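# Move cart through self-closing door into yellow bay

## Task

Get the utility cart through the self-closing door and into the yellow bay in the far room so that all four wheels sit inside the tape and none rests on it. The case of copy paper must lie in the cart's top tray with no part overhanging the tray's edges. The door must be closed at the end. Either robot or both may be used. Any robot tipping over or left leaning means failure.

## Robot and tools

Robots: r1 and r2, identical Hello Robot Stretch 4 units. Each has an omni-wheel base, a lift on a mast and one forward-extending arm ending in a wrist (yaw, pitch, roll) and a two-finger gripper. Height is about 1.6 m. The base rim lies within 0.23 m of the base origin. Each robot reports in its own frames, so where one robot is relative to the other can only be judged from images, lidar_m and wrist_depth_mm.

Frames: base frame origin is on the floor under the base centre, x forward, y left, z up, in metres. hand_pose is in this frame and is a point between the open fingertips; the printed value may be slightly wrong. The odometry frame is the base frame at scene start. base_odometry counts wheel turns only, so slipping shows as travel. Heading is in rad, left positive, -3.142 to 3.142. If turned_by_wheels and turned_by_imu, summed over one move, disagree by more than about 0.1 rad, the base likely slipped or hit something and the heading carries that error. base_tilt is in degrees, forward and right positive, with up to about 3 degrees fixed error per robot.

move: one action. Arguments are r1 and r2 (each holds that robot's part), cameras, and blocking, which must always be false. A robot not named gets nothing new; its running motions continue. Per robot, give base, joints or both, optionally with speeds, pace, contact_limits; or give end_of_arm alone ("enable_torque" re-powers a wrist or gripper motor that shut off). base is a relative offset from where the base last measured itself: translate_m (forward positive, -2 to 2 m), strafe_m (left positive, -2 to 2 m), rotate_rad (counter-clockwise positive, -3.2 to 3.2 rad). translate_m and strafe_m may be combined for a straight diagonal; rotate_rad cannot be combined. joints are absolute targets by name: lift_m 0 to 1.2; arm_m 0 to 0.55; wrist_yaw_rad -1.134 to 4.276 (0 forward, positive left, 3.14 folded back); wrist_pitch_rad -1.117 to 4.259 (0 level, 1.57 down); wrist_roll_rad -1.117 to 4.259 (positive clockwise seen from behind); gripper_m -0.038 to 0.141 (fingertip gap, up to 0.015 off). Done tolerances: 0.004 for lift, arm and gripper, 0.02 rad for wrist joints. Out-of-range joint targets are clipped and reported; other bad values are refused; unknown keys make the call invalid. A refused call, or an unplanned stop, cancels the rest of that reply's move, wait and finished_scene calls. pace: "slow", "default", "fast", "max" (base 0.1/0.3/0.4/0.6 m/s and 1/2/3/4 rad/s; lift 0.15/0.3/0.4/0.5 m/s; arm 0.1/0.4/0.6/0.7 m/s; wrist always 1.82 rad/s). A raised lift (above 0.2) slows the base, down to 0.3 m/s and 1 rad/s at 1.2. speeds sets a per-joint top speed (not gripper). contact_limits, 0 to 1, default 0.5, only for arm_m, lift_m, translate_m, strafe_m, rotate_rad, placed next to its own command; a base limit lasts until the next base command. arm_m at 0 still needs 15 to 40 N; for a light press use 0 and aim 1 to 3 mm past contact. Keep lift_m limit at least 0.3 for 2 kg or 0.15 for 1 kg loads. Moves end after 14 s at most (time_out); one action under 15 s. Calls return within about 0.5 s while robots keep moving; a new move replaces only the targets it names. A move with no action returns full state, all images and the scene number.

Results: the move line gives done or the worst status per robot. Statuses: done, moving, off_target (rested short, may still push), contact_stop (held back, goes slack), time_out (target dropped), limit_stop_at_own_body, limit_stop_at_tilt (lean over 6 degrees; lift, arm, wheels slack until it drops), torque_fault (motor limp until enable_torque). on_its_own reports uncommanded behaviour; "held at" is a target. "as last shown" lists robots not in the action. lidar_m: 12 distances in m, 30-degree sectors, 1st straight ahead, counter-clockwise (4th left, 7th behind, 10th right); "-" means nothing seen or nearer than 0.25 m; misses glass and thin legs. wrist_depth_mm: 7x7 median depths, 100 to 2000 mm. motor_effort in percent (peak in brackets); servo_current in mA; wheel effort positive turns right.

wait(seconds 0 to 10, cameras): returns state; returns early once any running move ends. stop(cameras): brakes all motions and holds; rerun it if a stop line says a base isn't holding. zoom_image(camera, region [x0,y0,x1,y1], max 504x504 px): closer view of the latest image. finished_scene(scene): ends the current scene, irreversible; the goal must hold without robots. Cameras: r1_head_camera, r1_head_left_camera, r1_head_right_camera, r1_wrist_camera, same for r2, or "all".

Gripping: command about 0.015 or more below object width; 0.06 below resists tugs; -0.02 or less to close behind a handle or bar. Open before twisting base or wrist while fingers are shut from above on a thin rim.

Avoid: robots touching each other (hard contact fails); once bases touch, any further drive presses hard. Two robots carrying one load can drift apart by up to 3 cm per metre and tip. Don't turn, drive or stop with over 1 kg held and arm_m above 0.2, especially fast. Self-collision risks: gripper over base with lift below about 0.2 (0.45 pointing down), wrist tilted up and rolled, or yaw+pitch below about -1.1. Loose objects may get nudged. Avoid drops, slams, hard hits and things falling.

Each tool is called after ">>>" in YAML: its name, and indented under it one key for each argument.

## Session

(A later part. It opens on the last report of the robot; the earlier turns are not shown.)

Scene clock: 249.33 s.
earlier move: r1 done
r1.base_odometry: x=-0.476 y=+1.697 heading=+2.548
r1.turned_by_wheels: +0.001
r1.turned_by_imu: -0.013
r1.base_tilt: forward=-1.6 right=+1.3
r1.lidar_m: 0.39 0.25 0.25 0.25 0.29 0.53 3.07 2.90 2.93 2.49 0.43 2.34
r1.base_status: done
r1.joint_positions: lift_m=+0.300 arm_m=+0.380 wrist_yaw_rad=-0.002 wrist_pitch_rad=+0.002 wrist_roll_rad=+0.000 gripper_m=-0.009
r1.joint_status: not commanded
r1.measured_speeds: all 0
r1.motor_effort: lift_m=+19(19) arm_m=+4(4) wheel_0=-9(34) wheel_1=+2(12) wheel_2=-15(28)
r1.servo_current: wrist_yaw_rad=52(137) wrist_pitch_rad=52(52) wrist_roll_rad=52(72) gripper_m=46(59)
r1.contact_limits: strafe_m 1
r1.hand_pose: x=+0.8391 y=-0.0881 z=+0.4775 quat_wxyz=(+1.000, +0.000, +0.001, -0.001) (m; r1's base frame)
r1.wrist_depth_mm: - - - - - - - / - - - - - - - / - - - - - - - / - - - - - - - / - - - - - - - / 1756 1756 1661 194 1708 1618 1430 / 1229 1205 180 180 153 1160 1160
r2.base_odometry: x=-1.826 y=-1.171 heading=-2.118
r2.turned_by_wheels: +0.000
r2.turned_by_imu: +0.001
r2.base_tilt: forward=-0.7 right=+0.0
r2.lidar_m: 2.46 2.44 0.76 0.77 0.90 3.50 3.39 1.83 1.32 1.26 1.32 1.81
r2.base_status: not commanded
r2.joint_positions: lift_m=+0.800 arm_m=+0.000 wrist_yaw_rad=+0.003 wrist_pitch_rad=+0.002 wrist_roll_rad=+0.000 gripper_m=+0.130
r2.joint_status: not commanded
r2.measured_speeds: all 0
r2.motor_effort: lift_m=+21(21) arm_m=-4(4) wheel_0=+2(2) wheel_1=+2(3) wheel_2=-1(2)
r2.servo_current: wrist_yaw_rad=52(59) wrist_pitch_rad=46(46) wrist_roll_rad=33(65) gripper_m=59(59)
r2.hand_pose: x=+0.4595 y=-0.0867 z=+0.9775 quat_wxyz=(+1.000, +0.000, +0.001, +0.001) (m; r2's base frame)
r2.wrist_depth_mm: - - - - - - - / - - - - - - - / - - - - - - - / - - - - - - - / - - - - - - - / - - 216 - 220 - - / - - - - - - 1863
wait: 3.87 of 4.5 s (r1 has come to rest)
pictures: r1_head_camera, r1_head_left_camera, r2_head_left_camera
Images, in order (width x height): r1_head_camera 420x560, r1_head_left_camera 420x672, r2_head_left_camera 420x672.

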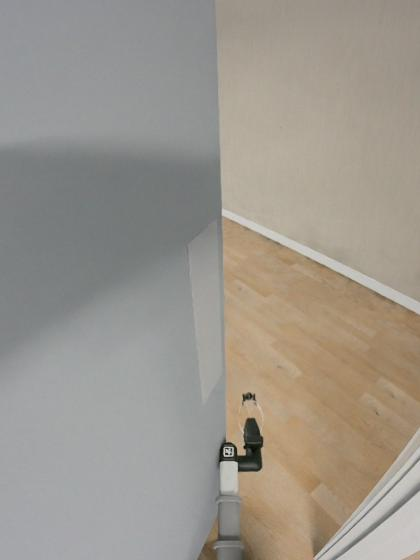

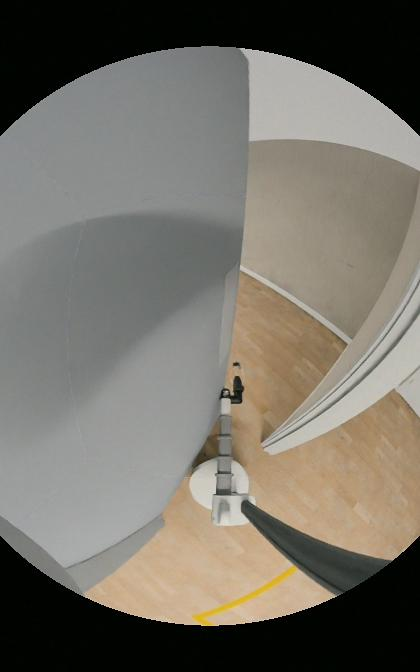

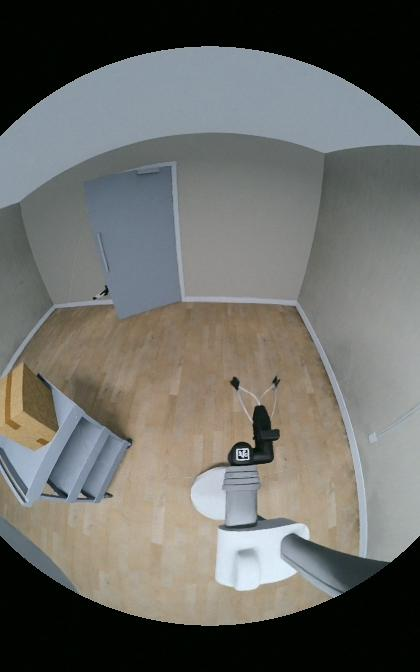

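>>> move:
  blocking: false
  r1: {"base":{"strafe_m":0.16,"translate_m":0.3},"contact_limits":{"strafe_m":1.0},"pace":"slow"}

>>> wait:
  seconds: 5
  cameras: ["r1_head_camera","r1_head_left_camera","r2_head_left_camera"]

Scene clock: 256.03 s.
move: r1 moving
r1.base_odometry: x=-0.490 y=+1.698 heading=+2.545
r1.turned_by_wheels: -0.002
r1.turned_by_imu: -0.003
r1.base_tilt: forward=-1.6 right=+1.3
r1.lidar_m: 0.38 0.25 0.25 0.25 0.30 0.53 3.06 2.91 2.95 2.48 0.43 2.36
r1.base_status: translate_m moving; strafe_m moving
r1.joint_positions: lift_m=+0.300 arm_m=+0.380 wrist_yaw_rad=-0.002 wrist_pitch_rad=+0.002 wrist_roll_rad=+0.000 gripper_m=-0.009
r1.joint_status: not commanded
r1.measured_speeds: translate_m=+0.048 strafe_m=+0.025 rotate_rad=-0.002 lift_m=+0.000 arm_m=+0.000 wrist_yaw_rad=+0.001 wrist_pitch_rad=+0.000 wrist_roll_rad=+0.000
r1.motor_effort: lift_m=+19(19) arm_m=+4(4) wheel_0=-9(12) wheel_1=+4(6) wheel_2=-21(21)
r1.servo_current: wrist_yaw_rad=52(65) wrist_pitch_rad=39(46) wrist_roll_rad=46(52) gripper_m=39(52)
r1.contact_limits: strafe_m 1
r1.hand_pose: x=+0.8391 y=-0.0880 z=+0.4775 quat_wxyz=(+1.000, +0.000, +0.001, -0.001) (m; r1's base frame)
r1.wrist_depth_mm: - - - - - - - / - - - - - - - / - - - - - - - / - - - - - - - / - - - - - - - / 1756 1756 1576 195 1661 1618 1430 / 1255 1160 181 181 153 1160 1160
r2: as last shown
r2.turned_by_imu: +0.000
r2.base_tilt: forward=-0.7 right=+0.1
r2.lidar_m: 2.46 2.38 0.76 0.78 0.92 3.48 3.37 1.83 1.31 1.24 1.31 1.77
r2.motor_effort: lift_m=+21(21) arm_m=-4(4) wheel_0=+2(2) wheel_1=+2(2) wheel_2=-1(1)
r2.servo_current: wrist_yaw_rad=52(52) wrist_pitch_rad=39(46) wrist_roll_rad=39(65) gripper_m=52(52)
r2.wrist_depth_mm: - - - - - - - / - - - - - - - / - - - - - - - / - - - - - - - / - - - - - - - / - - 218 - 219 - - / - - - - - - 1808
pictures: none

Scene clock: 260.10 s.
earlier move: r1 done
r1.base_odometry: x=-0.814 y=+1.732 heading=+2.548
r1.turned_by_wheels: +0.003
r1.turned_by_imu: +0.004
r1.base_tilt: forward=-1.6 right=+1.3
r1.lidar_m: 2.86 0.27 0.25 - 0.25 0.31 3.56 3.24 3.27 0.49 0.74 2.28
r1.base_status: done
r1.joint_positions: lift_m=+0.300 arm_m=+0.380 wrist_yaw_rad=-0.002 wrist_pitch_rad=+0.002 wrist_roll_rad=+0.000 gripper_m=-0.009
r1.joint_status: not commanded
r1.measured_speeds: all 0
r1.motor_effort: lift_m=+19(19) arm_m=+4(4) wheel_0=-2(12) wheel_1=+14(22) wheel_2=-5(21)
r1.servo_current: wrist_yaw_rad=26(85) wrist_pitch_rad=39(52) wrist_roll_rad=59(65) gripper_m=46(59)
r1.contact_limits: strafe_m 1
r1.hand_pose: x=+0.8391 y=-0.0880 z=+0.4775 quat_wxyz=(+1.000, +0.000, +0.001, -0.001) (m; r1's base frame)
r1.wrist_depth_mm: - - - - - - - / - - - - - - - / - - - - - - - / - - - - - - - / - - - - - - - / 1756 1808 1618 195 1661 1618 1464 / 1229 1205 180 181 153 1182 1138
r2.base_odometry: x=-1.826 y=-1.171 heading=-2.118
r2.turned_by_wheels: +0.000
r2.turned_by_imu: +0.001
r2.base_tilt: forward=-0.7 right=+0.0
r2.lidar_m: 2.47 2.08 0.77 0.78 0.93 3.51 3.41 1.83 1.32 1.25 1.28 1.78
r2.base_status: not commanded
r2.joint_positions: lift_m=+0.800 arm_m=+0.000 wrist_yaw_rad=+0.003 wrist_pitch_rad=+0.002 wrist_roll_rad=+0.000 gripper_m=+0.130
r2.joint_status: not commanded
r2.measured_speeds: all 0
r2.motor_effort: lift_m=+21(21) arm_m=-4(4) wheel_0=+2(2) wheel_1=+2(3) wheel_2=-1(2)
r2.servo_current: wrist_yaw_rad=52(65) wrist_pitch_rad=39(46) wrist_roll_rad=52(65) gripper_m=52(59)
r2.hand_pose: x=+0.4595 y=-0.0867 z=+0.9775 quat_wxyz=(+1.000, +0.000, +0.001, +0.001) (m; r2's base frame)
r2.wrist_depth_mm: - - - - - - - / - - - - - - - / - - - - - - - / - - - - - - - / - - - - - - - / - 192 218 - 220 - - / - - - - - - 1808
wait: 4.07 of 5 s (r1 has come to rest)
pictures: r1_head_camera, r1_head_left_camera, r2_head_left_camera
Images, in order (width x height): r1_head_camera 420x560, r1_head_left_camera 420x672, r2_head_left_camera 420x672.

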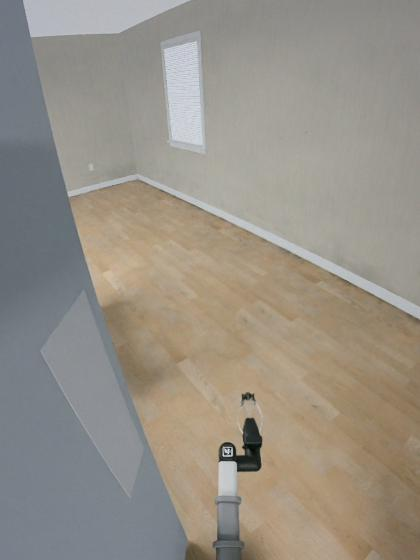

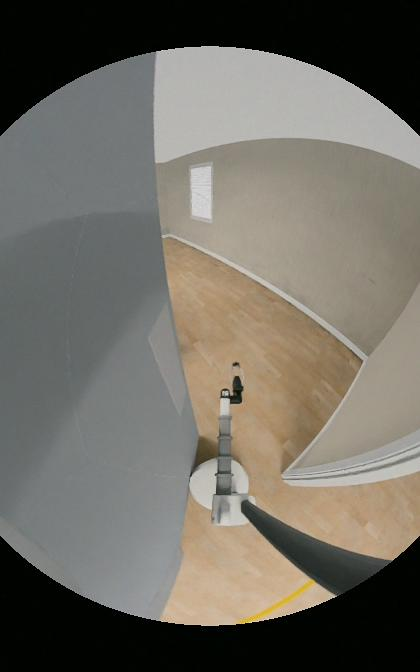

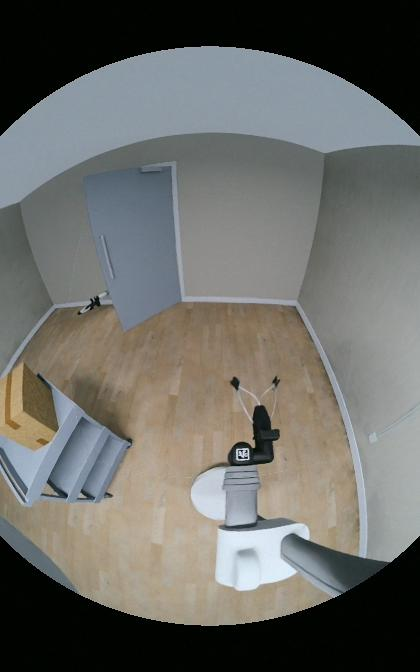

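>>> move:
  blocking: false
  r1: {"base":{"strafe_m":0.4,"translate_m":0.3},"contact_limits":{"strafe_m":1.0},"pace":"slow"}

>>> wait:
  seconds: 6
  cameras: ["r1_head_left_camera","r2_head_camera","r2_head_left_camera","r2_wrist_camera"]

Scene clock: 269.77 s.
move: r1 moving
r1.base_odometry: x=-0.825 y=+1.728 heading=+2.548
r1.turned_by_wheels: +0.000
r1.turned_by_imu: +0.000
r1.base_tilt: forward=-1.6 right=+1.3
r1.lidar_m: 2.86 0.26 0.25 - 0.25 0.28 3.55 3.25 3.29 0.50 0.81 2.29
r1.base_status: translate_m moving; strafe_m moving
r1.joint_positions: lift_m=+0.300 arm_m=+0.380 wrist_yaw_rad=-0.002 wrist_pitch_rad=+0.002 wrist_roll_rad=+0.000 gripper_m=-0.009
r1.joint_status: not commanded
r1.measured_speeds: translate_m=+0.029 strafe_m=+0.039 rotate_rad=+0.000 lift_m=+0.000 arm_m=+0.000 wrist_yaw_rad=+0.000 wrist_pitch_rad=+0.000 wrist_roll_rad=+0.000
r1.motor_effort: lift_m=+19(19) arm_m=+4(4) wheel_0=-9(11) wheel_1=+17(19) wheel_2=-7(7)
r1.servo_current: wrist_yaw_rad=59(65) wrist_pitch_rad=46(52) wrist_roll_rad=46(52) gripper_m=52(52)
r1.contact_limits: strafe_m 1
r1.hand_pose: x=+0.8391 y=-0.0880 z=+0.4775 quat_wxyz=(+1.000, +0.000, +0.001, -0.001) (m; r1's base frame)
r1.wrist_depth_mm: - - - - - - - / - - - - - - - / - - - - - - - / - - - - - - - / - - - - - - - / 1863 1863 1618 195 1661 1618 1430 / 1255 1205 180 180 153 1182 1160
r2: as last shown
r2.turned_by_imu: +0.000
r2.base_tilt: forward=-0.7 right=+0.1
r2.lidar_m: 2.47 2.11 0.76 0.77 0.92 3.50 3.40 1.85 1.33 1.25 1.31 1.80
r2.motor_effort: lift_m=+20(21) arm_m=-4(4) wheel_0=+2(2) wheel_1=+2(2) wheel_2=-1(1)
r2.servo_current: wrist_yaw_rad=46(59) wrist_pitch_rad=46(46) wrist_roll_rad=52(52) gripper_m=52(59)
r2.wrist_depth_mm: - - - - - - - / - - - - - - - / - - - - - - - / - - - - - - - / - - - - - - - / - 190 217 - 219 - - / - - - - - - 1808
pictures: none

Scene clock: 275.53 s.
earlier move: r1 done
r1.base_odometry: x=-1.286 y=+1.569 heading=+2.548
r1.turned_by_wheels: +0.000
r1.turned_by_imu: +0.005
r1.base_tilt: forward=-1.6 right=+1.3
r1.lidar_m: 3.03 1.22 1.34 0.25 - 0.25 0.33 3.70 0.91 0.93 2.05 2.42
r1.base_status: done
r1.joint_positions: lift_m=+0.300 arm_m=+0.380 wrist_yaw_rad=-0.002 wrist_pitch_rad=+0.002 wrist_roll_rad=+0.000 gripper_m=-0.009
r1.joint_status: not commanded
r1.measured_speeds: all 0
r1.motor_effort: lift_m=+19(19) arm_m=+4(4) wheel_0=-7(13) wheel_1=+9(19) wheel_2=-1(8)
r1.servo_current: wrist_yaw_rad=46(78) wrist_pitch_rad=39(52) wrist_roll_rad=33(65) gripper_m=46(59)
r1.contact_limits: strafe_m 1
r1.hand_pose: x=+0.8391 y=-0.0880 z=+0.4775 quat_wxyz=(+1.000, +0.000, +0.001, -0.001) (m; r1's base frame)
r1.wrist_depth_mm: - - - - - - - / - - - - - - - / - - - - - - - / - - - - - - - / - - - - - - - / 1756 1708 1661 195 1708 1576 1430 / 1281 1182 180 181 153 1182 1138
r2.base_odometry: x=-1.826 y=-1.171 heading=-2.118
r2.turned_by_wheels: +0.000
r2.turned_by_imu: +0.001
r2.base_tilt: forward=-0.7 right=+0.1
r2.lidar_m: 2.47 1.74 0.78 0.78 0.94 3.49 3.39 1.82 1.32 1.25 1.30 1.79
r2.base_status: not commanded
r2.joint_positions: lift_m=+0.800 arm_m=+0.000 wrist_yaw_rad=+0.003 wrist_pitch_rad=+0.002 wrist_roll_rad=+0.000 gripper_m=+0.130
r2.joint_status: not commanded
r2.measured_speeds: all 0
r2.motor_effort: lift_m=+21(21) arm_m=-4(4) wheel_0=+2(2) wheel_1=+2(3) wheel_2=-1(2)
r2.servo_current: wrist_yaw_rad=39(65) wrist_pitch_rad=46(46) wrist_roll_rad=33(65) gripper_m=52(59)
r2.hand_pose: x=+0.4595 y=-0.0867 z=+0.9775 quat_wxyz=(+1.000, +0.000, +0.001, +0.001) (m; r2's base frame)
r2.wrist_depth_mm: - - - - - - - / - - - - - - - / 1308 - - - - - - / - - - - - - - / - - - - - - - / - 186 218 - 219 - - / - - - - - - 1808
wait: 5.77 of 6 s (r1 has come to rest)
pictures: r1_head_left_camera, r2_head_camera, r2_head_left_camera, r2_wrist_camera
Images, in order (width x height): r1_head_left_camera 420x672, r2_head_camera 420x560, r2_head_left_camera 420x672, r2_wrist_camera 616x392.

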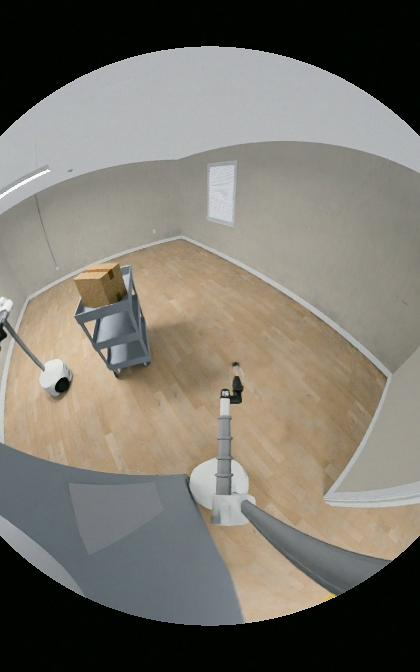

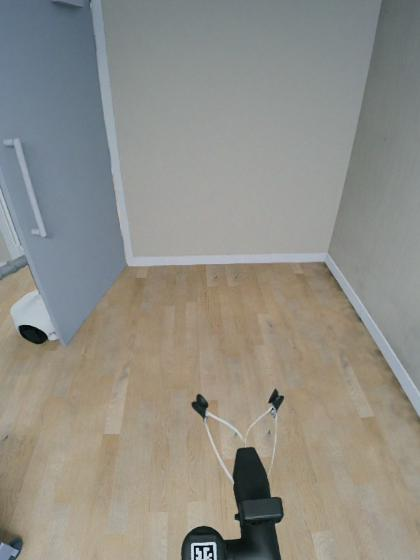

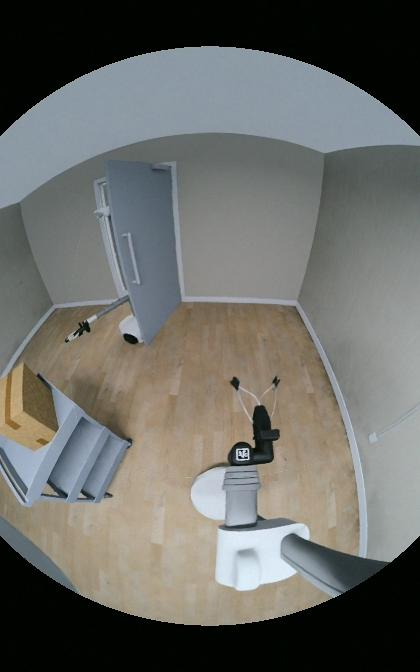

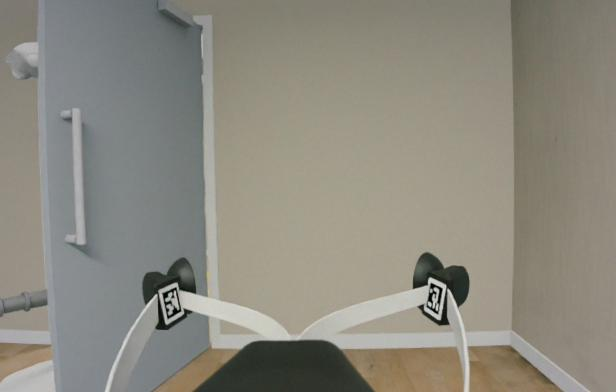

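>>> move:
  blocking: false
  r1: {"base":{"strafe_m":0.27,"translate_m":-0.27},"contact_limits":{"strafe_m":1.0},"pace":"slow"}

>>> wait:
  seconds: 4.5
  cameras: ["r1_head_left_camera","r2_head_camera","r2_head_left_camera","r2_wrist_camera"]

Scene clock: 283.10 s.
move: r1 moving
r1.base_odometry: x=-1.283 y=+1.556 heading=+2.548
r1.turned_by_wheels: +0.000
r1.turned_by_imu: +0.000
r1.base_tilt: forward=-1.6 right=+1.2
r1.lidar_m: 3.07 1.22 1.34 0.25 - 0.25 0.32 3.70 0.96 0.94 2.04 2.43
r1.base_status: translate_m moving; strafe_m moving
r1.joint_positions: lift_m=+0.300 arm_m=+0.380 wrist_yaw_rad=-0.002 wrist_pitch_rad=+0.002 wrist_roll_rad=+0.000 gripper_m=-0.009
r1.joint_status: not commanded
r1.measured_speeds: translate_m=-0.035 strafe_m=+0.035 rotate_rad=+0.000 lift_m=+0.000 arm_m=+0.000 wrist_yaw_rad=+0.000 wrist_pitch_rad=+0.000 wrist_roll_rad=+0.000
r1.motor_effort: lift_m=+19(19) arm_m=+4(4) wheel_0=-15(15) wheel_1=+5(10) wheel_2=+8(8)
r1.servo_current: wrist_yaw_rad=39(59) wrist_pitch_rad=46(52) wrist_roll_rad=39(65) gripper_m=46(52)
r1.contact_limits: strafe_m 1
r1.hand_pose: x=+0.8391 y=-0.0880 z=+0.4775 quat_wxyz=(+1.000, +0.000, +0.001, -0.001) (m; r1's base frame)
r1.wrist_depth_mm: - - - - - - - / - - - - - - - / - - - - - - - / - - - - - - - / - - - - - - - / 1808 1808 1576 195 1661 1618 1464 / 1281 1160 180 180 152 1182 1160
r2: as last shown
r2.turned_by_imu: +0.000
r2.lidar_m: 2.46 1.70 0.78 0.74 0.91 3.47 3.40 1.85 1.32 1.24 1.32 1.81
r2.motor_effort: lift_m=+21(21) arm_m=-4(4) wheel_0=+2(2) wheel_1=+2(2) wheel_2=-2(2)
r2.servo_current: wrist_yaw_rad=39(59) wrist_pitch_rad=46(46) wrist_roll_rad=33(59) gripper_m=59(59)
r2.wrist_depth_mm: - - - - - - - / - - - - - - - / 1336 - - - - - - / - - - - - - - / - - - - - - - / - 186 218 - 220 - - / - - - - - - 1808
pictures: none

Scene clock: 287.60 s.
earlier move: r1 contact_stop
r1.base_odometry: x=-1.214 y=+1.216 heading=+2.523
r1.turned_by_wheels: -0.025
r1.turned_by_imu: -0.048
r1.base_tilt: forward=-1.6 right=+1.3
r1.lidar_m: 3.38 1.33 1.50 0.25 0.25 - 0.25 0.35 3.67 1.11 1.71 2.75
r1.base_status: translate_m contact_stop; strafe_m contact_stop
r1.joint_positions: lift_m=+0.300 arm_m=+0.380 wrist_yaw_rad=-0.002 wrist_pitch_rad=+0.002 wrist_roll_rad=+0.000 gripper_m=-0.009
r1.joint_status: not commanded
r1.measured_speeds: all 0
r1.on_its_own: the wheels are slack since a contact_stop
r1.motor_effort: lift_m=+19(19) arm_m=+4(4) wheel_0=+0(33) wheel_1=-2(20) wheel_2=+1(28)
r1.servo_current: wrist_yaw_rad=46(72) wrist_pitch_rad=46(52) wrist_roll_rad=52(72) gripper_m=46(59)
r1.contact_limits: strafe_m 1
r1.hand_pose: x=+0.8391 y=-0.0879 z=+0.4775 quat_wxyz=(+1.000, +0.000, +0.001, -0.001) (m; r1's base frame)
r1.wrist_depth_mm: - - - - - - - / - - - - - - - / - - - - - - - / - - - - - - - / - - - - - - - / 1756 1756 1618 194 1708 1576 1576 / 1182 1182 180 180 153 1160 1160
r2.base_odometry: x=-1.826 y=-1.171 heading=-2.118
r2.turned_by_wheels: +0.000
r2.turned_by_imu: +0.001
r2.base_tilt: forward=-0.7 right=+0.0
r2.lidar_m: 1.59 1.52 0.77 0.77 0.92 3.48 3.40 1.86 1.33 1.26 1.30 1.81
r2.base_status: not commanded
r2.joint_positions: lift_m=+0.800 arm_m=+0.000 wrist_yaw_rad=+0.003 wrist_pitch_rad=+0.002 wrist_roll_rad=+0.000 gripper_m=+0.130
r2.joint_status: not commanded
r2.measured_speeds: all 0
r2.motor_effort: lift_m=+21(21) arm_m=-4(4) wheel_0=+2(2) wheel_1=+2(3) wheel_2=-1(2)
r2.servo_current: wrist_yaw_rad=46(65) wrist_pitch_rad=39(52) wrist_roll_rad=52(59) gripper_m=46(59)
r2.hand_pose: x=+0.4595 y=-0.0867 z=+0.9775 quat_wxyz=(+1.000, +0.000, +0.001, +0.001) (m; r2's base frame)
r2.wrist_depth_mm: - - - - - - - / - - - - - - - / - - - - - - - / - - - - - - - / - - - - - - - / - 1576 216 - 219 - - / - 1661 - - - - 1756
wait: 4.50 s; no rest
pictures: r1_head_left_camera, r2_head_camera, r2_head_left_camera, r2_wrist_camera
Images, in order (width x height): r1_head_left_camera 420x672, r2_head_camera 420x560, r2_head_left_camera 420x672, r2_wrist_camera 616x392.

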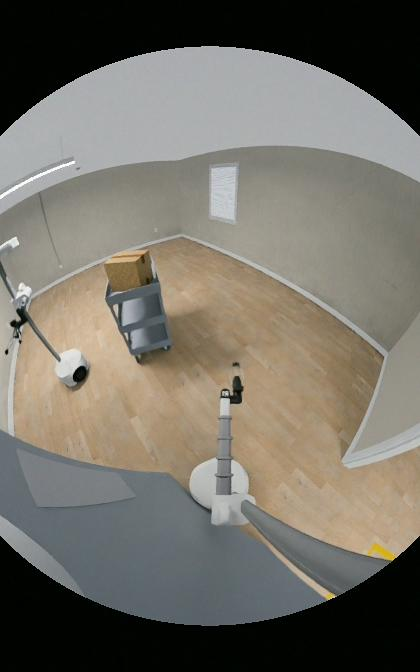

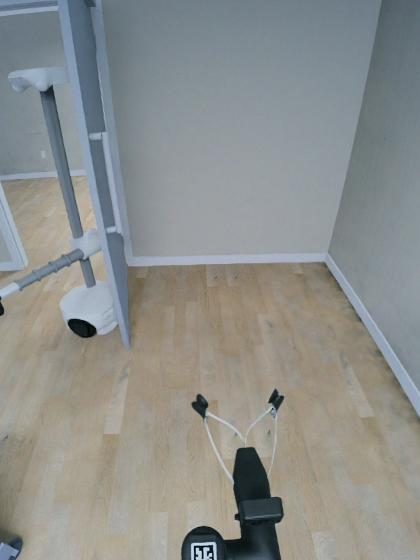

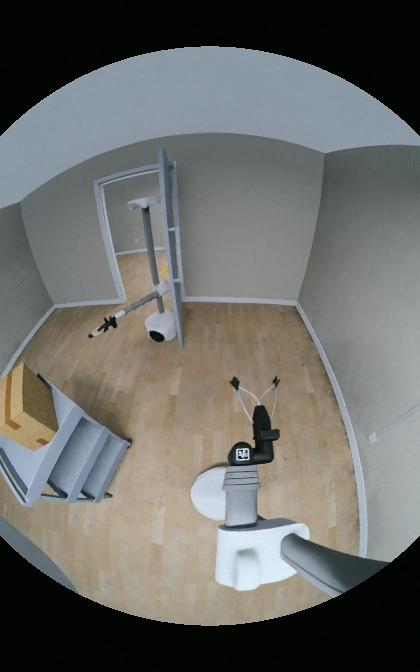

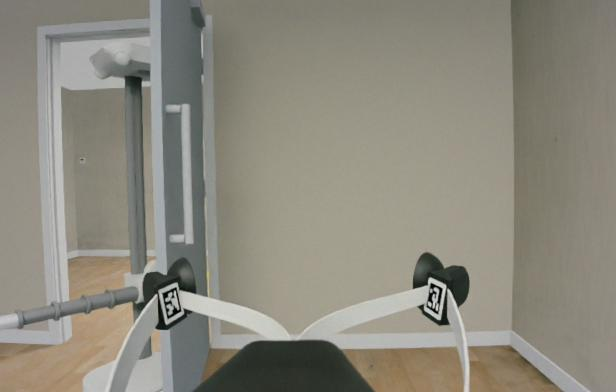

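>>> move:
  blocking: false
  r1: {"base":{"strafe_m":0.01}}
  r2: {"base":{"translate_m":0.85}}

>>> wait:
  seconds: 1

>>> wait:
  seconds: 5

>>> move:
  blocking: false
  r2: {"base":{"rotate_rad":0.1}}

>>> wait:
  seconds: 1

>>> move:
  blocking: false
  r2: {"base":{"strafe_m":0.4}}

>>> wait:
  seconds: 4
  cameras: ["r1_head_left_camera","r2_head_camera","r2_head_left_camera","r2_wrist_camera"]

Scene clock: 315.27 s.
earlier move: r1 contact_stop
move: r1 moving; r2 moving
r1.base_odometry: x=-1.220 y=+1.208 heading=+2.523
r1.turned_by_wheels: +0.000
r1.turned_by_imu: +0.000
r1.base_tilt: forward=-1.5 right=+1.3
r1.lidar_m: 3.37 1.34 1.46 0.25 0.25 - 0.25 0.37 3.68 1.13 1.69 2.76
r1.base_status: earlier translate_m contact_stop (by the wheels' count: -0.257 of -0.270); earlier strafe_m contact_stop (by the wheels' count: +0.252 of +0.270); strafe_m moving
r1.joint_positions: lift_m=+0.300 arm_m=+0.380 wrist_yaw_rad=-0.002 wrist_pitch_rad=+0.002 wrist_roll_rad=+0.000 gripper_m=-0.009
r1.joint_status: not commanded
r1.measured_speeds: all 0
r1.motor_effort: lift_m=+19(19) arm_m=+4(4) wheel_0=-8(15) wheel_1=+4(12) wheel_2=+2(3)
r1.servo_current: wrist_yaw_rad=52(59) wrist_pitch_rad=46(46) wrist_roll_rad=59(59) gripper_m=52(52)
r1.hand_pose: x=+0.8391 y=-0.0879 z=+0.4775 quat_wxyz=(+1.000, +0.000, +0.001, -0.001) (m; r1's base frame)
r1.wrist_depth_mm: - - - - - - - / - - - - - - - / - - - - - - - / - - - - - - - / - - - - - - - / 1921 1756 1576 194 1661 1661 1618 / 1160 1182 181 180 152 1205 1138
r2.base_odometry: x=-1.842 y=-1.197 heading=-2.118
r2.turned_by_wheels: +0.000
r2.turned_by_imu: +0.000
r2.base_tilt: forward=-0.7 right=+0.0
r2.lidar_m: 1.56 1.51 0.77 0.76 0.91 3.53 3.43 1.81 1.30 1.25 1.31 1.77
r2.base_status: translate_m moving
r2.joint_positions: lift_m=+0.800 arm_m=+0.000 wrist_yaw_rad=+0.003 wrist_pitch_rad=+0.002 wrist_roll_rad=+0.000 gripper_m=+0.130
r2.joint_status: not commanded
r2.measured_speeds: translate_m=+0.121 strafe_m=+0.000 rotate_rad=-0.006 lift_m=+0.000 arm_m=+0.000 wrist_yaw_rad=+0.000 wrist_pitch_rad=+0.000 wrist_roll_rad=+0.000
r2.motor_effort: lift_m=+21(21) arm_m=-4(4) wheel_0=+4(11) wheel_1=+9(9) wheel_2=-13(13)
r2.servo_current: wrist_yaw_rad=33(59) wrist_pitch_rad=46(46) wrist_roll_rad=46(59) gripper_m=52(59)
r2.hand_pose: x=+0.4595 y=-0.0867 z=+0.9775 quat_wxyz=(+1.000, +0.000, +0.001, +0.001) (m; r2's base frame)
r2.wrist_depth_mm: - - - - - - - / - - - - - - - / - - - - - - - / - - - - - - - / - - - - - - - / - 1464 218 - 219 - - / - 1618 - - - - 1808
pictures: none

Scene clock: 315.43 s.
earlier move: r1 done; r2 moving
r1.base_odometry: x=-1.220 y=+1.208 heading=+2.523
r1.turned_by_wheels: +0.000
r1.turned_by_imu: +0.000
r1.base_tilt: forward=-1.6 right=+1.3
r1.lidar_m: 3.37 1.35 1.43 0.25 0.25 - 0.25 0.34 3.69 1.14 1.73 2.74
r1.base_status: done
r1.joint_positions: lift_m=+0.300 arm_m=+0.380 wrist_yaw_rad=-0.002 wrist_pitch_rad=+0.002 wrist_roll_rad=+0.000 gripper_m=-0.009
r1.joint_status: not commanded
r1.measured_speeds: all 0
r1.motor_effort: lift_m=+19(19) arm_m=+3(4) wheel_0=-8(15) wheel_1=+5(12) wheel_2=+2(3)
r1.servo_current: wrist_yaw_rad=59(59) wrist_pitch_rad=39(46) wrist_roll_rad=39(59) gripper_m=46(52)
r1.hand_pose: x=+0.8391 y=-0.0879 z=+0.4775 quat_wxyz=(+1.000, +0.000, +0.001, -0.001) (m; r1's base frame)
r1.wrist_depth_mm: - - - - - - - / - - - - - - - / - - - - - - - / - - - - - - - / - - - - - - - / 1983 1756 1618 194 1661 1661 1537 / 1160 1182 180 180 153 1205 1138
r2.base_odometry: x=-1.855 y=-1.218 heading=-2.118
r2.turned_by_wheels: +0.000
r2.turned_by_imu: +0.000
r2.base_tilt: forward=-0.6 right=+0.1
r2.lidar_m: 1.51 1.50 0.75 0.76 0.89 3.53 3.47 1.86 1.30 1.25 1.32 1.81
r2.base_status: translate_m moving
r2.joint_positions: lift_m=+0.800 arm_m=+0.000 wrist_yaw_rad=+0.003 wrist_pitch_rad=+0.002 wrist_roll_rad=+0.000 gripper_m=+0.130
r2.joint_status: not commanded
r2.measured_speeds: translate_m=+0.163 strafe_m=+0.000 rotate_rad=-0.003 lift_m=+0.000 arm_m=+0.000 wrist_yaw_rad=+0.000 wrist_pitch_rad=+0.000 wrist_roll_rad=+0.000
r2.motor_effort: lift_m=+21(21) arm_m=-4(4) wheel_0=+5(11) wheel_1=+7(9) wheel_2=-12(14)
r2.servo_current: wrist_yaw_rad=39(59) wrist_pitch_rad=39(46) wrist_roll_rad=46(59) gripper_m=52(59)
r2.hand_pose: x=+0.4595 y=-0.0867 z=+0.9775 quat_wxyz=(+1.000, +0.000, +0.001, +0.001) (m; r2's base frame)
r2.wrist_depth_mm: - - - - - - - / - 1576 - - - - - / - - - - - - - / - - - - - - - / - - - - - - - / - 1430 218 - 219 - - / - 1618 - - - - 1863
wait: 0.17 of 1 s (r1 has come to rest)
pictures: none

Scene clock: 319.10 s.
earlier move: r2 done
r1.base_odometry: x=-1.220 y=+1.208 heading=+2.523
r1.turned_by_wheels: +0.000
r1.turned_by_imu: +0.000
r1.base_tilt: forward=-1.5 right=+1.3
r1.lidar_m: 3.35 1.35 0.95 0.25 0.25 - 0.25 0.36 3.71 1.11 1.70 2.76
r1.base_status: done
r1.joint_positions: lift_m=+0.300 arm_m=+0.380 wrist_yaw_rad=-0.002 wrist_pitch_rad=+0.002 wrist_roll_rad=+0.000 gripper_m=-0.009
r1.joint_status: not commanded
r1.measured_speeds: all 0
r1.motor_effort: lift_m=+19(19) arm_m=+4(4) wheel_0=-7(15) wheel_1=+5(12) wheel_2=+2(3)
r1.servo_current: wrist_yaw_rad=59(78) wrist_pitch_rad=46(52) wrist_roll_rad=52(72) gripper_m=46(52)
r1.hand_pose: x=+0.8391 y=-0.0879 z=+0.4775 quat_wxyz=(+1.000, +0.000, +0.001, -0.001) (m; r1's base frame)
r1.wrist_depth_mm: - - - - - - - / - - - - - - - / - - - - - - - / - - - - - - - / - - - - - - - / 1983 1756 1576 195 1661 1618 1618 / 1160 1182 180 181 153 1205 1160
r2.base_odometry: x=-2.268 y=-1.896 heading=-2.118
r2.turned_by_wheels: +0.000
r2.turned_by_imu: +0.001
r2.base_tilt: forward=-0.6 right=+0.1
r2.lidar_m: 1.61 0.76 0.99 1.33 0.90 1.13 - 1.81 1.30 1.23 1.27 1.70
r2.base_status: done
r2.joint_positions: lift_m=+0.800 arm_m=+0.000 wrist_yaw_rad=+0.003 wrist_pitch_rad=+0.002 wrist_roll_rad=+0.000 gripper_m=+0.130
r2.joint_status: not commanded
r2.measured_speeds: all 0
r2.motor_effort: lift_m=+20(21) arm_m=-4(4) wheel_0=+3(11) wheel_1=+3(9) wheel_2=-3(14)
r2.servo_current: wrist_yaw_rad=52(72) wrist_pitch_rad=39(46) wrist_roll_rad=52(65) gripper_m=52(59)
r2.hand_pose: x=+0.4595 y=-0.0867 z=+0.9776 quat_wxyz=(+1.000, +0.000, +0.001, +0.001) (m; r2's base frame)
r2.wrist_depth_mm: - - - - - - - / - - - - - - - / - - - - - - - / - - - - - - - / - - - - - - - / - 186 187 - 189 - - / - - - - - - -
wait: 3.67 of 5 s (r2 has come to rest)
pictures: none

Scene clock: 319.60 s.
move: r2 moving
r1: as last shown
r1.base_tilt: forward=-1.6 right=+1.3
r1.lidar_m: 3.39 1.35 0.95 0.25 0.25 - 0.25 0.37 3.68 1.12 1.73 2.76
r1.motor_effort: lift_m=+19(19) arm_m=+4(4) wheel_0=-6(7) wheel_1=+5(5) wheel_2=+2(2)
r1.servo_current: wrist_yaw_rad=65(65) wrist_pitch_rad=39(46) wrist_roll_rad=65(65) gripper_m=52(52)
r1.wrist_depth_mm: - - - - - - - / - - - - - - - / - - - - - - - / - - - - - - - / - - - - - - - / 1921 1756 1618 195 1661 1618 1576 / 1160 1182 180 181 152 1182 1138
r2.base_odometry: x=-2.268 y=-1.896 heading=-2.019
r2.turned_by_wheels: +0.099
r2.turned_by_imu: +0.096
r2.base_tilt: forward=-0.7 right=+0.1
r2.lidar_m: 1.61 0.76 1.10 1.21 0.90 1.40 3.71 1.67 1.27 1.24 1.34 1.66
r2.base_status: rotate_rad moving
r2.joint_positions: lift_m=+0.800 arm_m=+0.000 wrist_yaw_rad=+0.003 wrist_pitch_rad=+0.002 wrist_roll_rad=+0.000 gripper_m=+0.130
r2.joint_status: not commanded
r2.measured_speeds: all 0
r2.motor_effort: lift_m=+20(20) arm_m=-4(4) wheel_0=-6(9) wheel_1=-5(8) wheel_2=-6(10)
r2.servo_current: wrist_yaw_rad=39(52) wrist_pitch_rad=39(46) wrist_roll_rad=46(52) gripper_m=52(59)
r2.hand_pose: x=+0.4595 y=-0.0867 z=+0.9776 quat_wxyz=(+1.000, +0.000, +0.001, +0.001) (m; r2's base frame)
r2.wrist_depth_mm: - - - - - - - / 508 - - - - - - / 512 - - - - - - / 512 - - - - - - / 512 - - - - - - / 517 186 187 - 190 - - / - - - - - - -
pictures: none

Scene clock: 319.83 s.
earlier move: r2 done
r1.base_odometry: x=-1.220 y=+1.208 heading=+2.523
r1.turned_by_wheels: +0.000
r1.turned_by_imu: +0.000
r1.base_tilt: forward=-1.6 right=+1.3
r1.lidar_m: 3.39 1.34 0.97 0.25 0.25 - 0.25 0.35 3.68 1.11 1.71 2.79
r1.base_status: not commanded
r1.joint_positions: lift_m=+0.300 arm_m=+0.380 wrist_yaw_rad=-0.002 wrist_pitch_rad=+0.002 wrist_roll_rad=+0.000 gripper_m=-0.009
r1.joint_status: not commanded
r1.measured_speeds: all 0
r1.motor_effort: lift_m=+19(19) arm_m=+4(4) wheel_0=-7(7) wheel_1=+5(5) wheel_2=+2(2)
r1.servo_current: wrist_yaw_rad=39(65) wrist_pitch_rad=46(46) wrist_roll_rad=59(65) gripper_m=46(52)
r1.hand_pose: x=+0.8391 y=-0.0879 z=+0.4775 quat_wxyz=(+1.000, +0.000, +0.001, -0.001) (m; r1's base frame)
r1.wrist_depth_mm: - - - - - - - / - - - - - - - / - - - - - - - / - - - - - - - / - - - - - - - / 1921 1756 1618 195 1661 1618 1576 / 1182 1160 181 181 153 1182 1160
r2.base_odometry: x=-2.268 y=-1.896 heading=-2.019
r2.turned_by_wheels: +0.000
r2.turned_by_imu: +0.000
r2.base_tilt: forward=-0.7 right=+0.0
r2.lidar_m: 1.60 0.75 1.10 1.21 0.87 1.39 3.70 1.67 1.27 1.25 1.35 1.67
r2.base_status: done
r2.joint_positions: lift_m=+0.800 arm_m=+0.000 wrist_yaw_rad=+0.003 wrist_pitch_rad=+0.002 wrist_roll_rad=+0.000 gripper_m=+0.130
r2.joint_status: not commanded
r2.measured_speeds: all 0
r2.motor_effort: lift_m=+20(20) arm_m=-3(4) wheel_0=-4(9) wheel_1=-4(8) wheel_2=-6(10)
r2.servo_current: wrist_yaw_rad=39(52) wrist_pitch_rad=39(46) wrist_roll_rad=46(52) gripper_m=46(59)
r2.hand_pose: x=+0.4595 y=-0.0867 z=+0.9776 quat_wxyz=(+1.000, +0.000, +0.001, +0.001) (m; r2's base frame)
r2.wrist_depth_mm: - - - - - - - / 512 - - - - - - / 508 - - - - - - / 512 - - - - - - / 517 - - - - - - / 512 186 187 - 190 - - / - - - - - - -
wait: 0.23 of 1 s (r2 has come to rest)
pictures: none

Scene clock: 320.33 s.
move: r2 moving
r1: as last shown
r1.lidar_m: 3.34 1.33 0.93 0.25 0.25 - 0.25 0.34 3.70 1.11 1.68 2.74
r1.motor_effort: lift_m=+19(19) arm_m=+4(4) wheel_0=-7(8) wheel_1=+5(5) wheel_2=+2(2)
r1.servo_current: wrist_yaw_rad=59(59) wrist_pitch_rad=39(52) wrist_roll_rad=33(65) gripper_m=52(52)
r1.wrist_depth_mm: - - - - - - - / - - - - - - - / - - - - - - - / - - - - - - - / - - - - - - - / 1983 1756 1576 195 1618 1661 1576 / 1182 1182 181 181 153 1182 1160
r2.base_odometry: x=-2.235 y=-1.912 heading=-2.019
r2.turned_by_wheels: +0.000
r2.turned_by_imu: +0.000
r2.base_tilt: forward=-0.7 right=+0.0
r2.lidar_m: 1.62 0.75 1.09 1.19 0.87 1.34 3.80 1.72 1.30 1.29 1.38 1.66
r2.base_status: strafe_m moving
r2.joint_positions: lift_m=+0.800 arm_m=+0.000 wrist_yaw_rad=+0.003 wrist_pitch_rad=+0.002 wrist_roll_rad=+0.000 gripper_m=+0.130
r2.joint_status: not commanded
r2.measured_speeds: translate_m=+0.000 strafe_m=+0.140 rotate_rad=-0.001 lift_m=+0.000 arm_m=+0.000 wrist_yaw_rad=+0.000 wrist_pitch_rad=+0.000 wrist_roll_rad=+0.000
r2.motor_effort: lift_m=+20(20) arm_m=-4(4) wheel_0=-11(11) wheel_1=+11(11) wheel_2=+0(5)
r2.servo_current: wrist_yaw_rad=46(59) wrist_pitch_rad=39(46) wrist_roll_rad=46(59) gripper_m=52(52)
r2.hand_pose: x=+0.4595 y=-0.0867 z=+0.9776 quat_wxyz=(+1.000, +0.000, +0.001, +0.001) (m; r2's base frame)
r2.wrist_depth_mm: - - - - - - - / 500 - - - - - - / 500 - - - - - - / 508 - - - - - - / 521 - - - - - - / 504 186 187 - 190 - - / - - - - - - -
pictures: none

Scene clock: 322.50 s.
earlier move: r2 done
r1.base_odometry: x=-1.220 y=+1.208 heading=+2.523
r1.turned_by_wheels: +0.000
r1.turned_by_imu: +0.000
r1.base_tilt: forward=-1.5 right=+1.3
r1.lidar_m: 3.36 1.34 0.55 0.25 0.25 - 0.25 0.37 3.66 1.14 1.70 2.76
r1.base_status: not commanded
r1.joint_positions: lift_m=+0.300 arm_m=+0.380 wrist_yaw_rad=-0.002 wrist_pitch_rad=+0.002 wrist_roll_rad=+0.000 gripper_m=-0.009
r1.joint_status: not commanded
r1.measured_speeds: all 0
r1.motor_effort: lift_m=+19(19) arm_m=+4(4) wheel_0=-7(8) wheel_1=+5(5) wheel_2=+2(2)
r1.servo_current: wrist_yaw_rad=46(65) wrist_pitch_rad=46(52) wrist_roll_rad=46(65) gripper_m=52(59)
r1.hand_pose: x=+0.8391 y=-0.0879 z=+0.4775 quat_wxyz=(+1.000, +0.000, +0.001, -0.001) (m; r1's base frame)
r1.wrist_depth_mm: - - - - - - - / - - - - - - - / - - - - - - - / - - - - - - - / - - - - - - - / 1983 1756 1576 195 1708 1661 1576 / 1182 1182 181 181 153 1205 1138
r2.base_odometry: x=-1.907 y=-2.070 heading=-2.019
r2.turned_by_wheels: +0.000
r2.turned_by_imu: +0.001
r2.base_tilt: forward=-0.6 right=+0.0
r2.lidar_m: 0.62 0.78 0.83 3.10 0.60 0.56 - 2.17 1.67 1.63 1.78 1.69
r2.base_status: done
r2.joint_positions: lift_m=+0.800 arm_m=+0.000 wrist_yaw_rad=+0.003 wrist_pitch_rad=+0.002 wrist_roll_rad=+0.000 gripper_m=+0.130
r2.joint_status: not commanded
r2.measured_speeds: all 0
r2.motor_effort: lift_m=+20(20) arm_m=-4(4) wheel_0=-1(12) wheel_1=+3(12) wheel_2=+0(5)
r2.servo_current: wrist_yaw_rad=39(59) wrist_pitch_rad=39(46) wrist_roll_rad=46(59) gripper_m=59(59)
r2.hand_pose: x=+0.4595 y=-0.0867 z=+0.9776 quat_wxyz=(+1.000, +0.000, +0.001, +0.001) (m; r2's base frame)
r2.wrist_depth_mm: 1661 - - 488 - - - / 1661 - - 484 - - - / 1618 - - 488 - - - / 1618 - - 492 - - - / - - 878 492 - - - / 1618 - 201 496 190 - - / 1618 - - - - - -
wait: 2.17 of 4 s (r2 has come to rest)
pictures: r1_head_left_camera, r2_head_camera, r2_head_left_camera, r2_wrist_camera
Images, in order (width x height): r1_head_left_camera 420x672, r2_head_camera 420x560, r2_head_left_camera 420x672, r2_wrist_camera 616x392.

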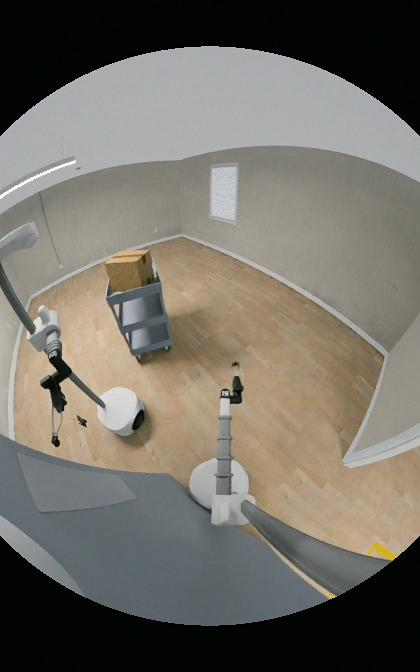

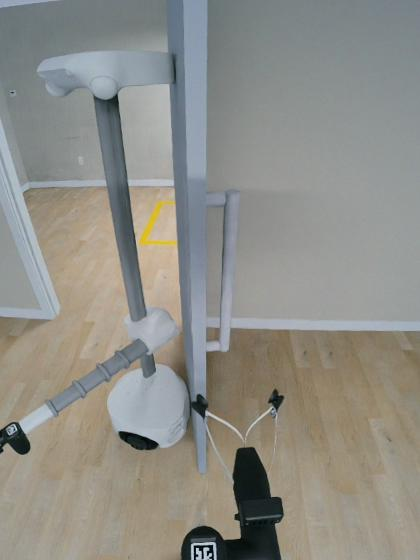

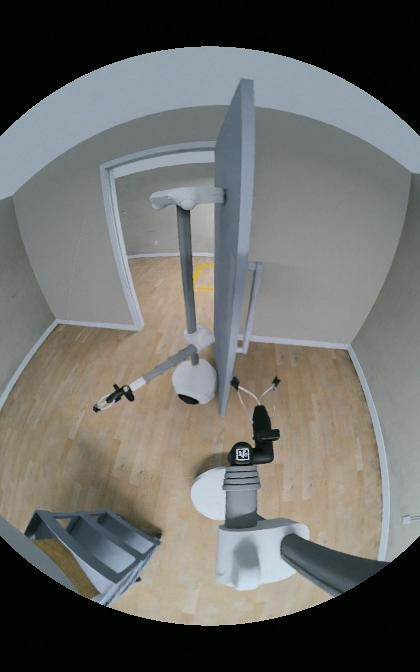

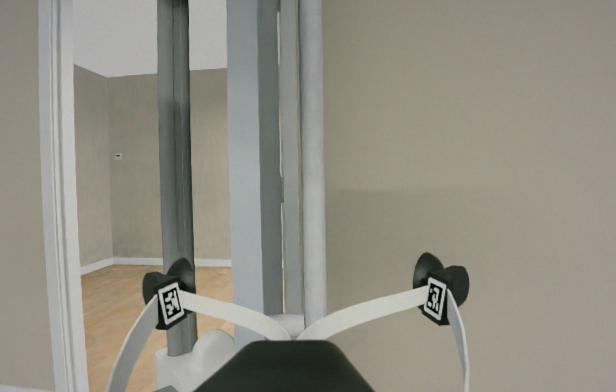

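>>> move:
  blocking: false
  r2: {"base":{"strafe_m":0.065},"joints":{"lift_m":0.58}}

>>> wait:
  seconds: 2

>>> wait:
  seconds: 1
  cameras: ["r2_wrist_camera","r2_head_camera"]

Scene clock: 332.23 s.
move: r2 moving
r1: as last shown
r1.base_tilt: forward=-1.6 right=+1.3
r1.lidar_m: 3.36 1.35 0.49 0.25 0.25 - 0.25 0.35 3.70 1.13 1.71 2.76
r1.motor_effort: lift_m=+19(19) arm_m=+3(4) wheel_0=-7(7) wheel_1=+5(6) wheel_2=+2(2)
r1.servo_current: wrist_yaw_rad=59(72) wrist_pitch_rad=46(46) wrist_roll_rad=39(59) gripper_m=52(52)
r1.wrist_depth_mm: - - - - - - - / - - - - - - - / - - - - - - - / - - - - - - - / - - - - - - - / - 1756 1576 195 1661 1661 1537 / 1160 1182 181 181 153 1160 1138
r2.base_odometry: x=-1.875 y=-2.085 heading=-2.018
r2.turned_by_wheels: +0.000
r2.turned_by_imu: +0.001
r2.base_tilt: forward=-0.7 right=+0.1
r2.lidar_m: 0.63 0.80 0.79 3.05 0.57 0.55 - 2.22 1.71 1.68 1.80 1.70
r2.base_status: strafe_m moving
r2.joint_positions: lift_m=+0.762 arm_m=+0.000 wrist_yaw_rad=+0.003 wrist_pitch_rad=+0.002 wrist_roll_rad=+0.000 gripper_m=+0.130
r2.joint_status: lift_m moving
r2.measured_speeds: translate_m=-0.001 strafe_m=+0.135 rotate_rad=+0.003 lift_m=-0.146 arm_m=+0.000 wrist_yaw_rad=+0.000 wrist_pitch_rad=+0.000 wrist_roll_rad=+0.000
r2.motor_effort: lift_m=+13(19) arm_m=-4(4) wheel_0=-7(13) wheel_1=+9(12) wheel_2=+1(2)
r2.servo_current: wrist_yaw_rad=39(52) wrist_pitch_rad=46(46) wrist_roll_rad=52(52) gripper_m=46(59)
r2.hand_pose: x=+0.4595 y=-0.0867 z=+0.9401 quat_wxyz=(+1.000, +0.000, +0.001, +0.001) (m; r2's base frame)
r2.wrist_depth_mm: 1576 - - 480 - - - / 1576 - - 488 - - - / 1618 - - 496 - - - / 1618 - - - - - - / - - 878 - - - - / 1576 - 200 492 190 - - / - - - - - - -
pictures: none

Scene clock: 333.73 s.
earlier move: r2 done
r1.base_odometry: x=-1.220 y=+1.208 heading=+2.523
r1.turned_by_wheels: +0.000
r1.turned_by_imu: +0.000
r1.base_tilt: forward=-1.5 right=+1.3
r1.lidar_m: 3.40 0.90 0.48 0.25 0.25 - 0.25 0.33 3.67 1.13 1.71 2.76
r1.base_status: not commanded
r1.joint_positions: lift_m=+0.300 arm_m=+0.380 wrist_yaw_rad=-0.002 wrist_pitch_rad=+0.002 wrist_roll_rad=+0.000 gripper_m=-0.009
r1.joint_status: not commanded
r1.measured_speeds: all 0
r1.motor_effort: lift_m=+19(19) arm_m=+4(4) wheel_0=-6(7) wheel_1=+5(6) wheel_2=+2(2)
r1.servo_current: wrist_yaw_rad=52(72) wrist_pitch_rad=46(52) wrist_roll_rad=59(72) gripper_m=46(52)
r1.hand_pose: x=+0.8391 y=-0.0879 z=+0.4775 quat_wxyz=(+1.000, +0.000, +0.001, -0.001) (m; r1's base frame)
r1.wrist_depth_mm: - - - - - - - / - - - - - - - / - - - - - - - / - - - - - - - / - - - - - - - / 1921 1756 1576 195 1661 1576 1537 / 1160 1160 180 180 153 1182 1160
r2.base_odometry: x=-1.849 y=-2.098 heading=-2.019
r2.turned_by_wheels: +0.000
r2.turned_by_imu: +0.000
r2.base_tilt: forward=-0.7 right=+0.0
r2.lidar_m: 0.63 0.77 0.80 3.04 0.60 0.54 - 2.27 1.76 1.71 1.86 1.70
r2.base_status: done
r2.joint_positions: lift_m=+0.580 arm_m=+0.000 wrist_yaw_rad=+0.003 wrist_pitch_rad=+0.002 wrist_roll_rad=+0.000 gripper_m=+0.130
r2.joint_status: all done
r2.measured_speeds: all 0
r2.motor_effort: lift_m=+14(19) arm_m=-4(4) wheel_0=-2(13) wheel_1=+3(12) wheel_2=+0(2)
r2.servo_current: wrist_yaw_rad=46(59) wrist_pitch_rad=39(46) wrist_roll_rad=46(59) gripper_m=46(59)
r2.hand_pose: x=+0.4595 y=-0.0867 z=+0.7581 quat_wxyz=(+1.000, +0.000, +0.001, +0.001) (m; r2's base frame)
r2.wrist_depth_mm: 1576 - - 492 - - - / 1537 - - - - - - / 1537 - - - 488 - - / 1618 - - - - - - / - - 866 - - - - / 609 609 193 158 190 - - / 1537 1618 866 - - - -
wait: 1.50 of 2 s (r2 has come to rest)
pictures: none

Scene clock: 334.73 s.
r1.base_odometry: x=-1.220 y=+1.208 heading=+2.523
r1.turned_by_wheels: +0.000
r1.turned_by_imu: +0.000
r1.base_tilt: forward=-1.5 right=+1.3
r1.lidar_m: 3.36 0.90 0.51 0.25 0.25 - 0.25 0.35 3.69 1.13 1.71 2.77
r1.base_status: not commanded
r1.joint_positions: lift_m=+0.300 arm_m=+0.380 wrist_yaw_rad=-0.002 wrist_pitch_rad=+0.002 wrist_roll_rad=+0.000 gripper_m=-0.009
r1.joint_status: not commanded
r1.measured_speeds: all 0
r1.motor_effort: lift_m=+19(19) arm_m=+3(4) wheel_0=-7(7) wheel_1=+5(6) wheel_2=+2(2)
r1.servo_current: wrist_yaw_rad=33(72) wrist_pitch_rad=39(52) wrist_roll_rad=39(72) gripper_m=52(52)
r1.hand_pose: x=+0.8391 y=-0.0879 z=+0.4775 quat_wxyz=(+1.000, +0.000, +0.001, -0.001) (m; r1's base frame)
r1.wrist_depth_mm: - - - - - - - / - - - - - - - / - - - - - - - / - - - - - - - / - - - - - - - / 1983 1756 1618 195 1661 1618 1537 / 1182 1160 181 180 153 1205 1138
r2.base_odometry: x=-1.849 y=-2.098 heading=-2.019
r2.turned_by_wheels: +0.000
r2.turned_by_imu: +0.000
r2.base_tilt: forward=-0.7 right=+0.1
r2.lidar_m: 0.65 0.78 0.80 3.03 0.59 0.51 - 2.26 1.74 1.71 1.85 1.71
r2.base_status: done
r2.joint_positions: lift_m=+0.580 arm_m=+0.000 wrist_yaw_rad=+0.003 wrist_pitch_rad=+0.002 wrist_roll_rad=+0.000 gripper_m=+0.130
r2.joint_status: all done
r2.measured_speeds: all 0
r2.motor_effort: lift_m=+14(19) arm_m=-3(4) wheel_0=-2(13) wheel_1=+3(12) wheel_2=+0(2)
r2.servo_current: wrist_yaw_rad=39(59) wrist_pitch_rad=46(46) wrist_roll_rad=52(59) gripper_m=46(59)
r2.hand_pose: x=+0.4595 y=-0.0867 z=+0.7581 quat_wxyz=(+1.000, +0.000, +0.001, +0.001) (m; r2's base frame)
r2.wrist_depth_mm: 1576 - - 492 - - - / 1576 - - - - - - / 1576 - - - 488 - - / 1576 - - - - - - / - - 831 - - - - / 615 609 193 158 189 - - / 1499 1618 878 - - - -
wait: 1.00 s; at rest by 0.27 s
pictures: r2_head_camera, r2_wrist_camera
Images, in order (width x height): r2_head_camera 420x560, r2_wrist_camera 616x392.

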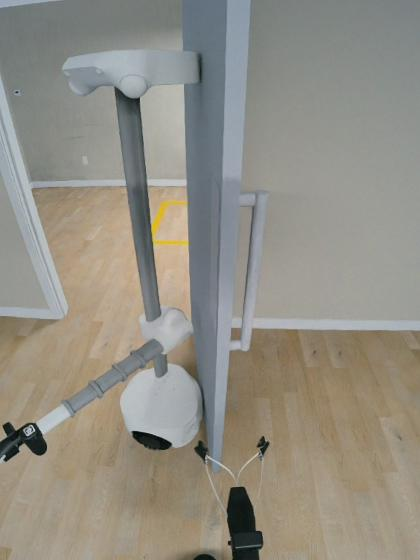

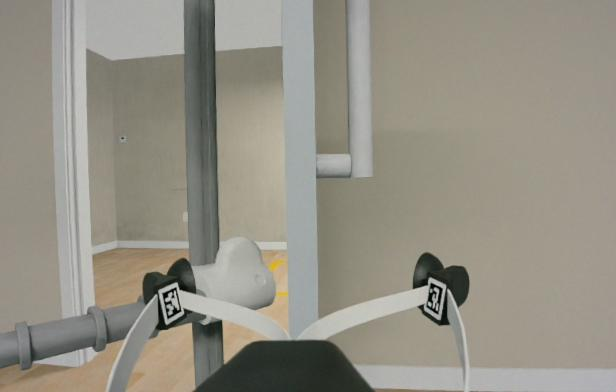

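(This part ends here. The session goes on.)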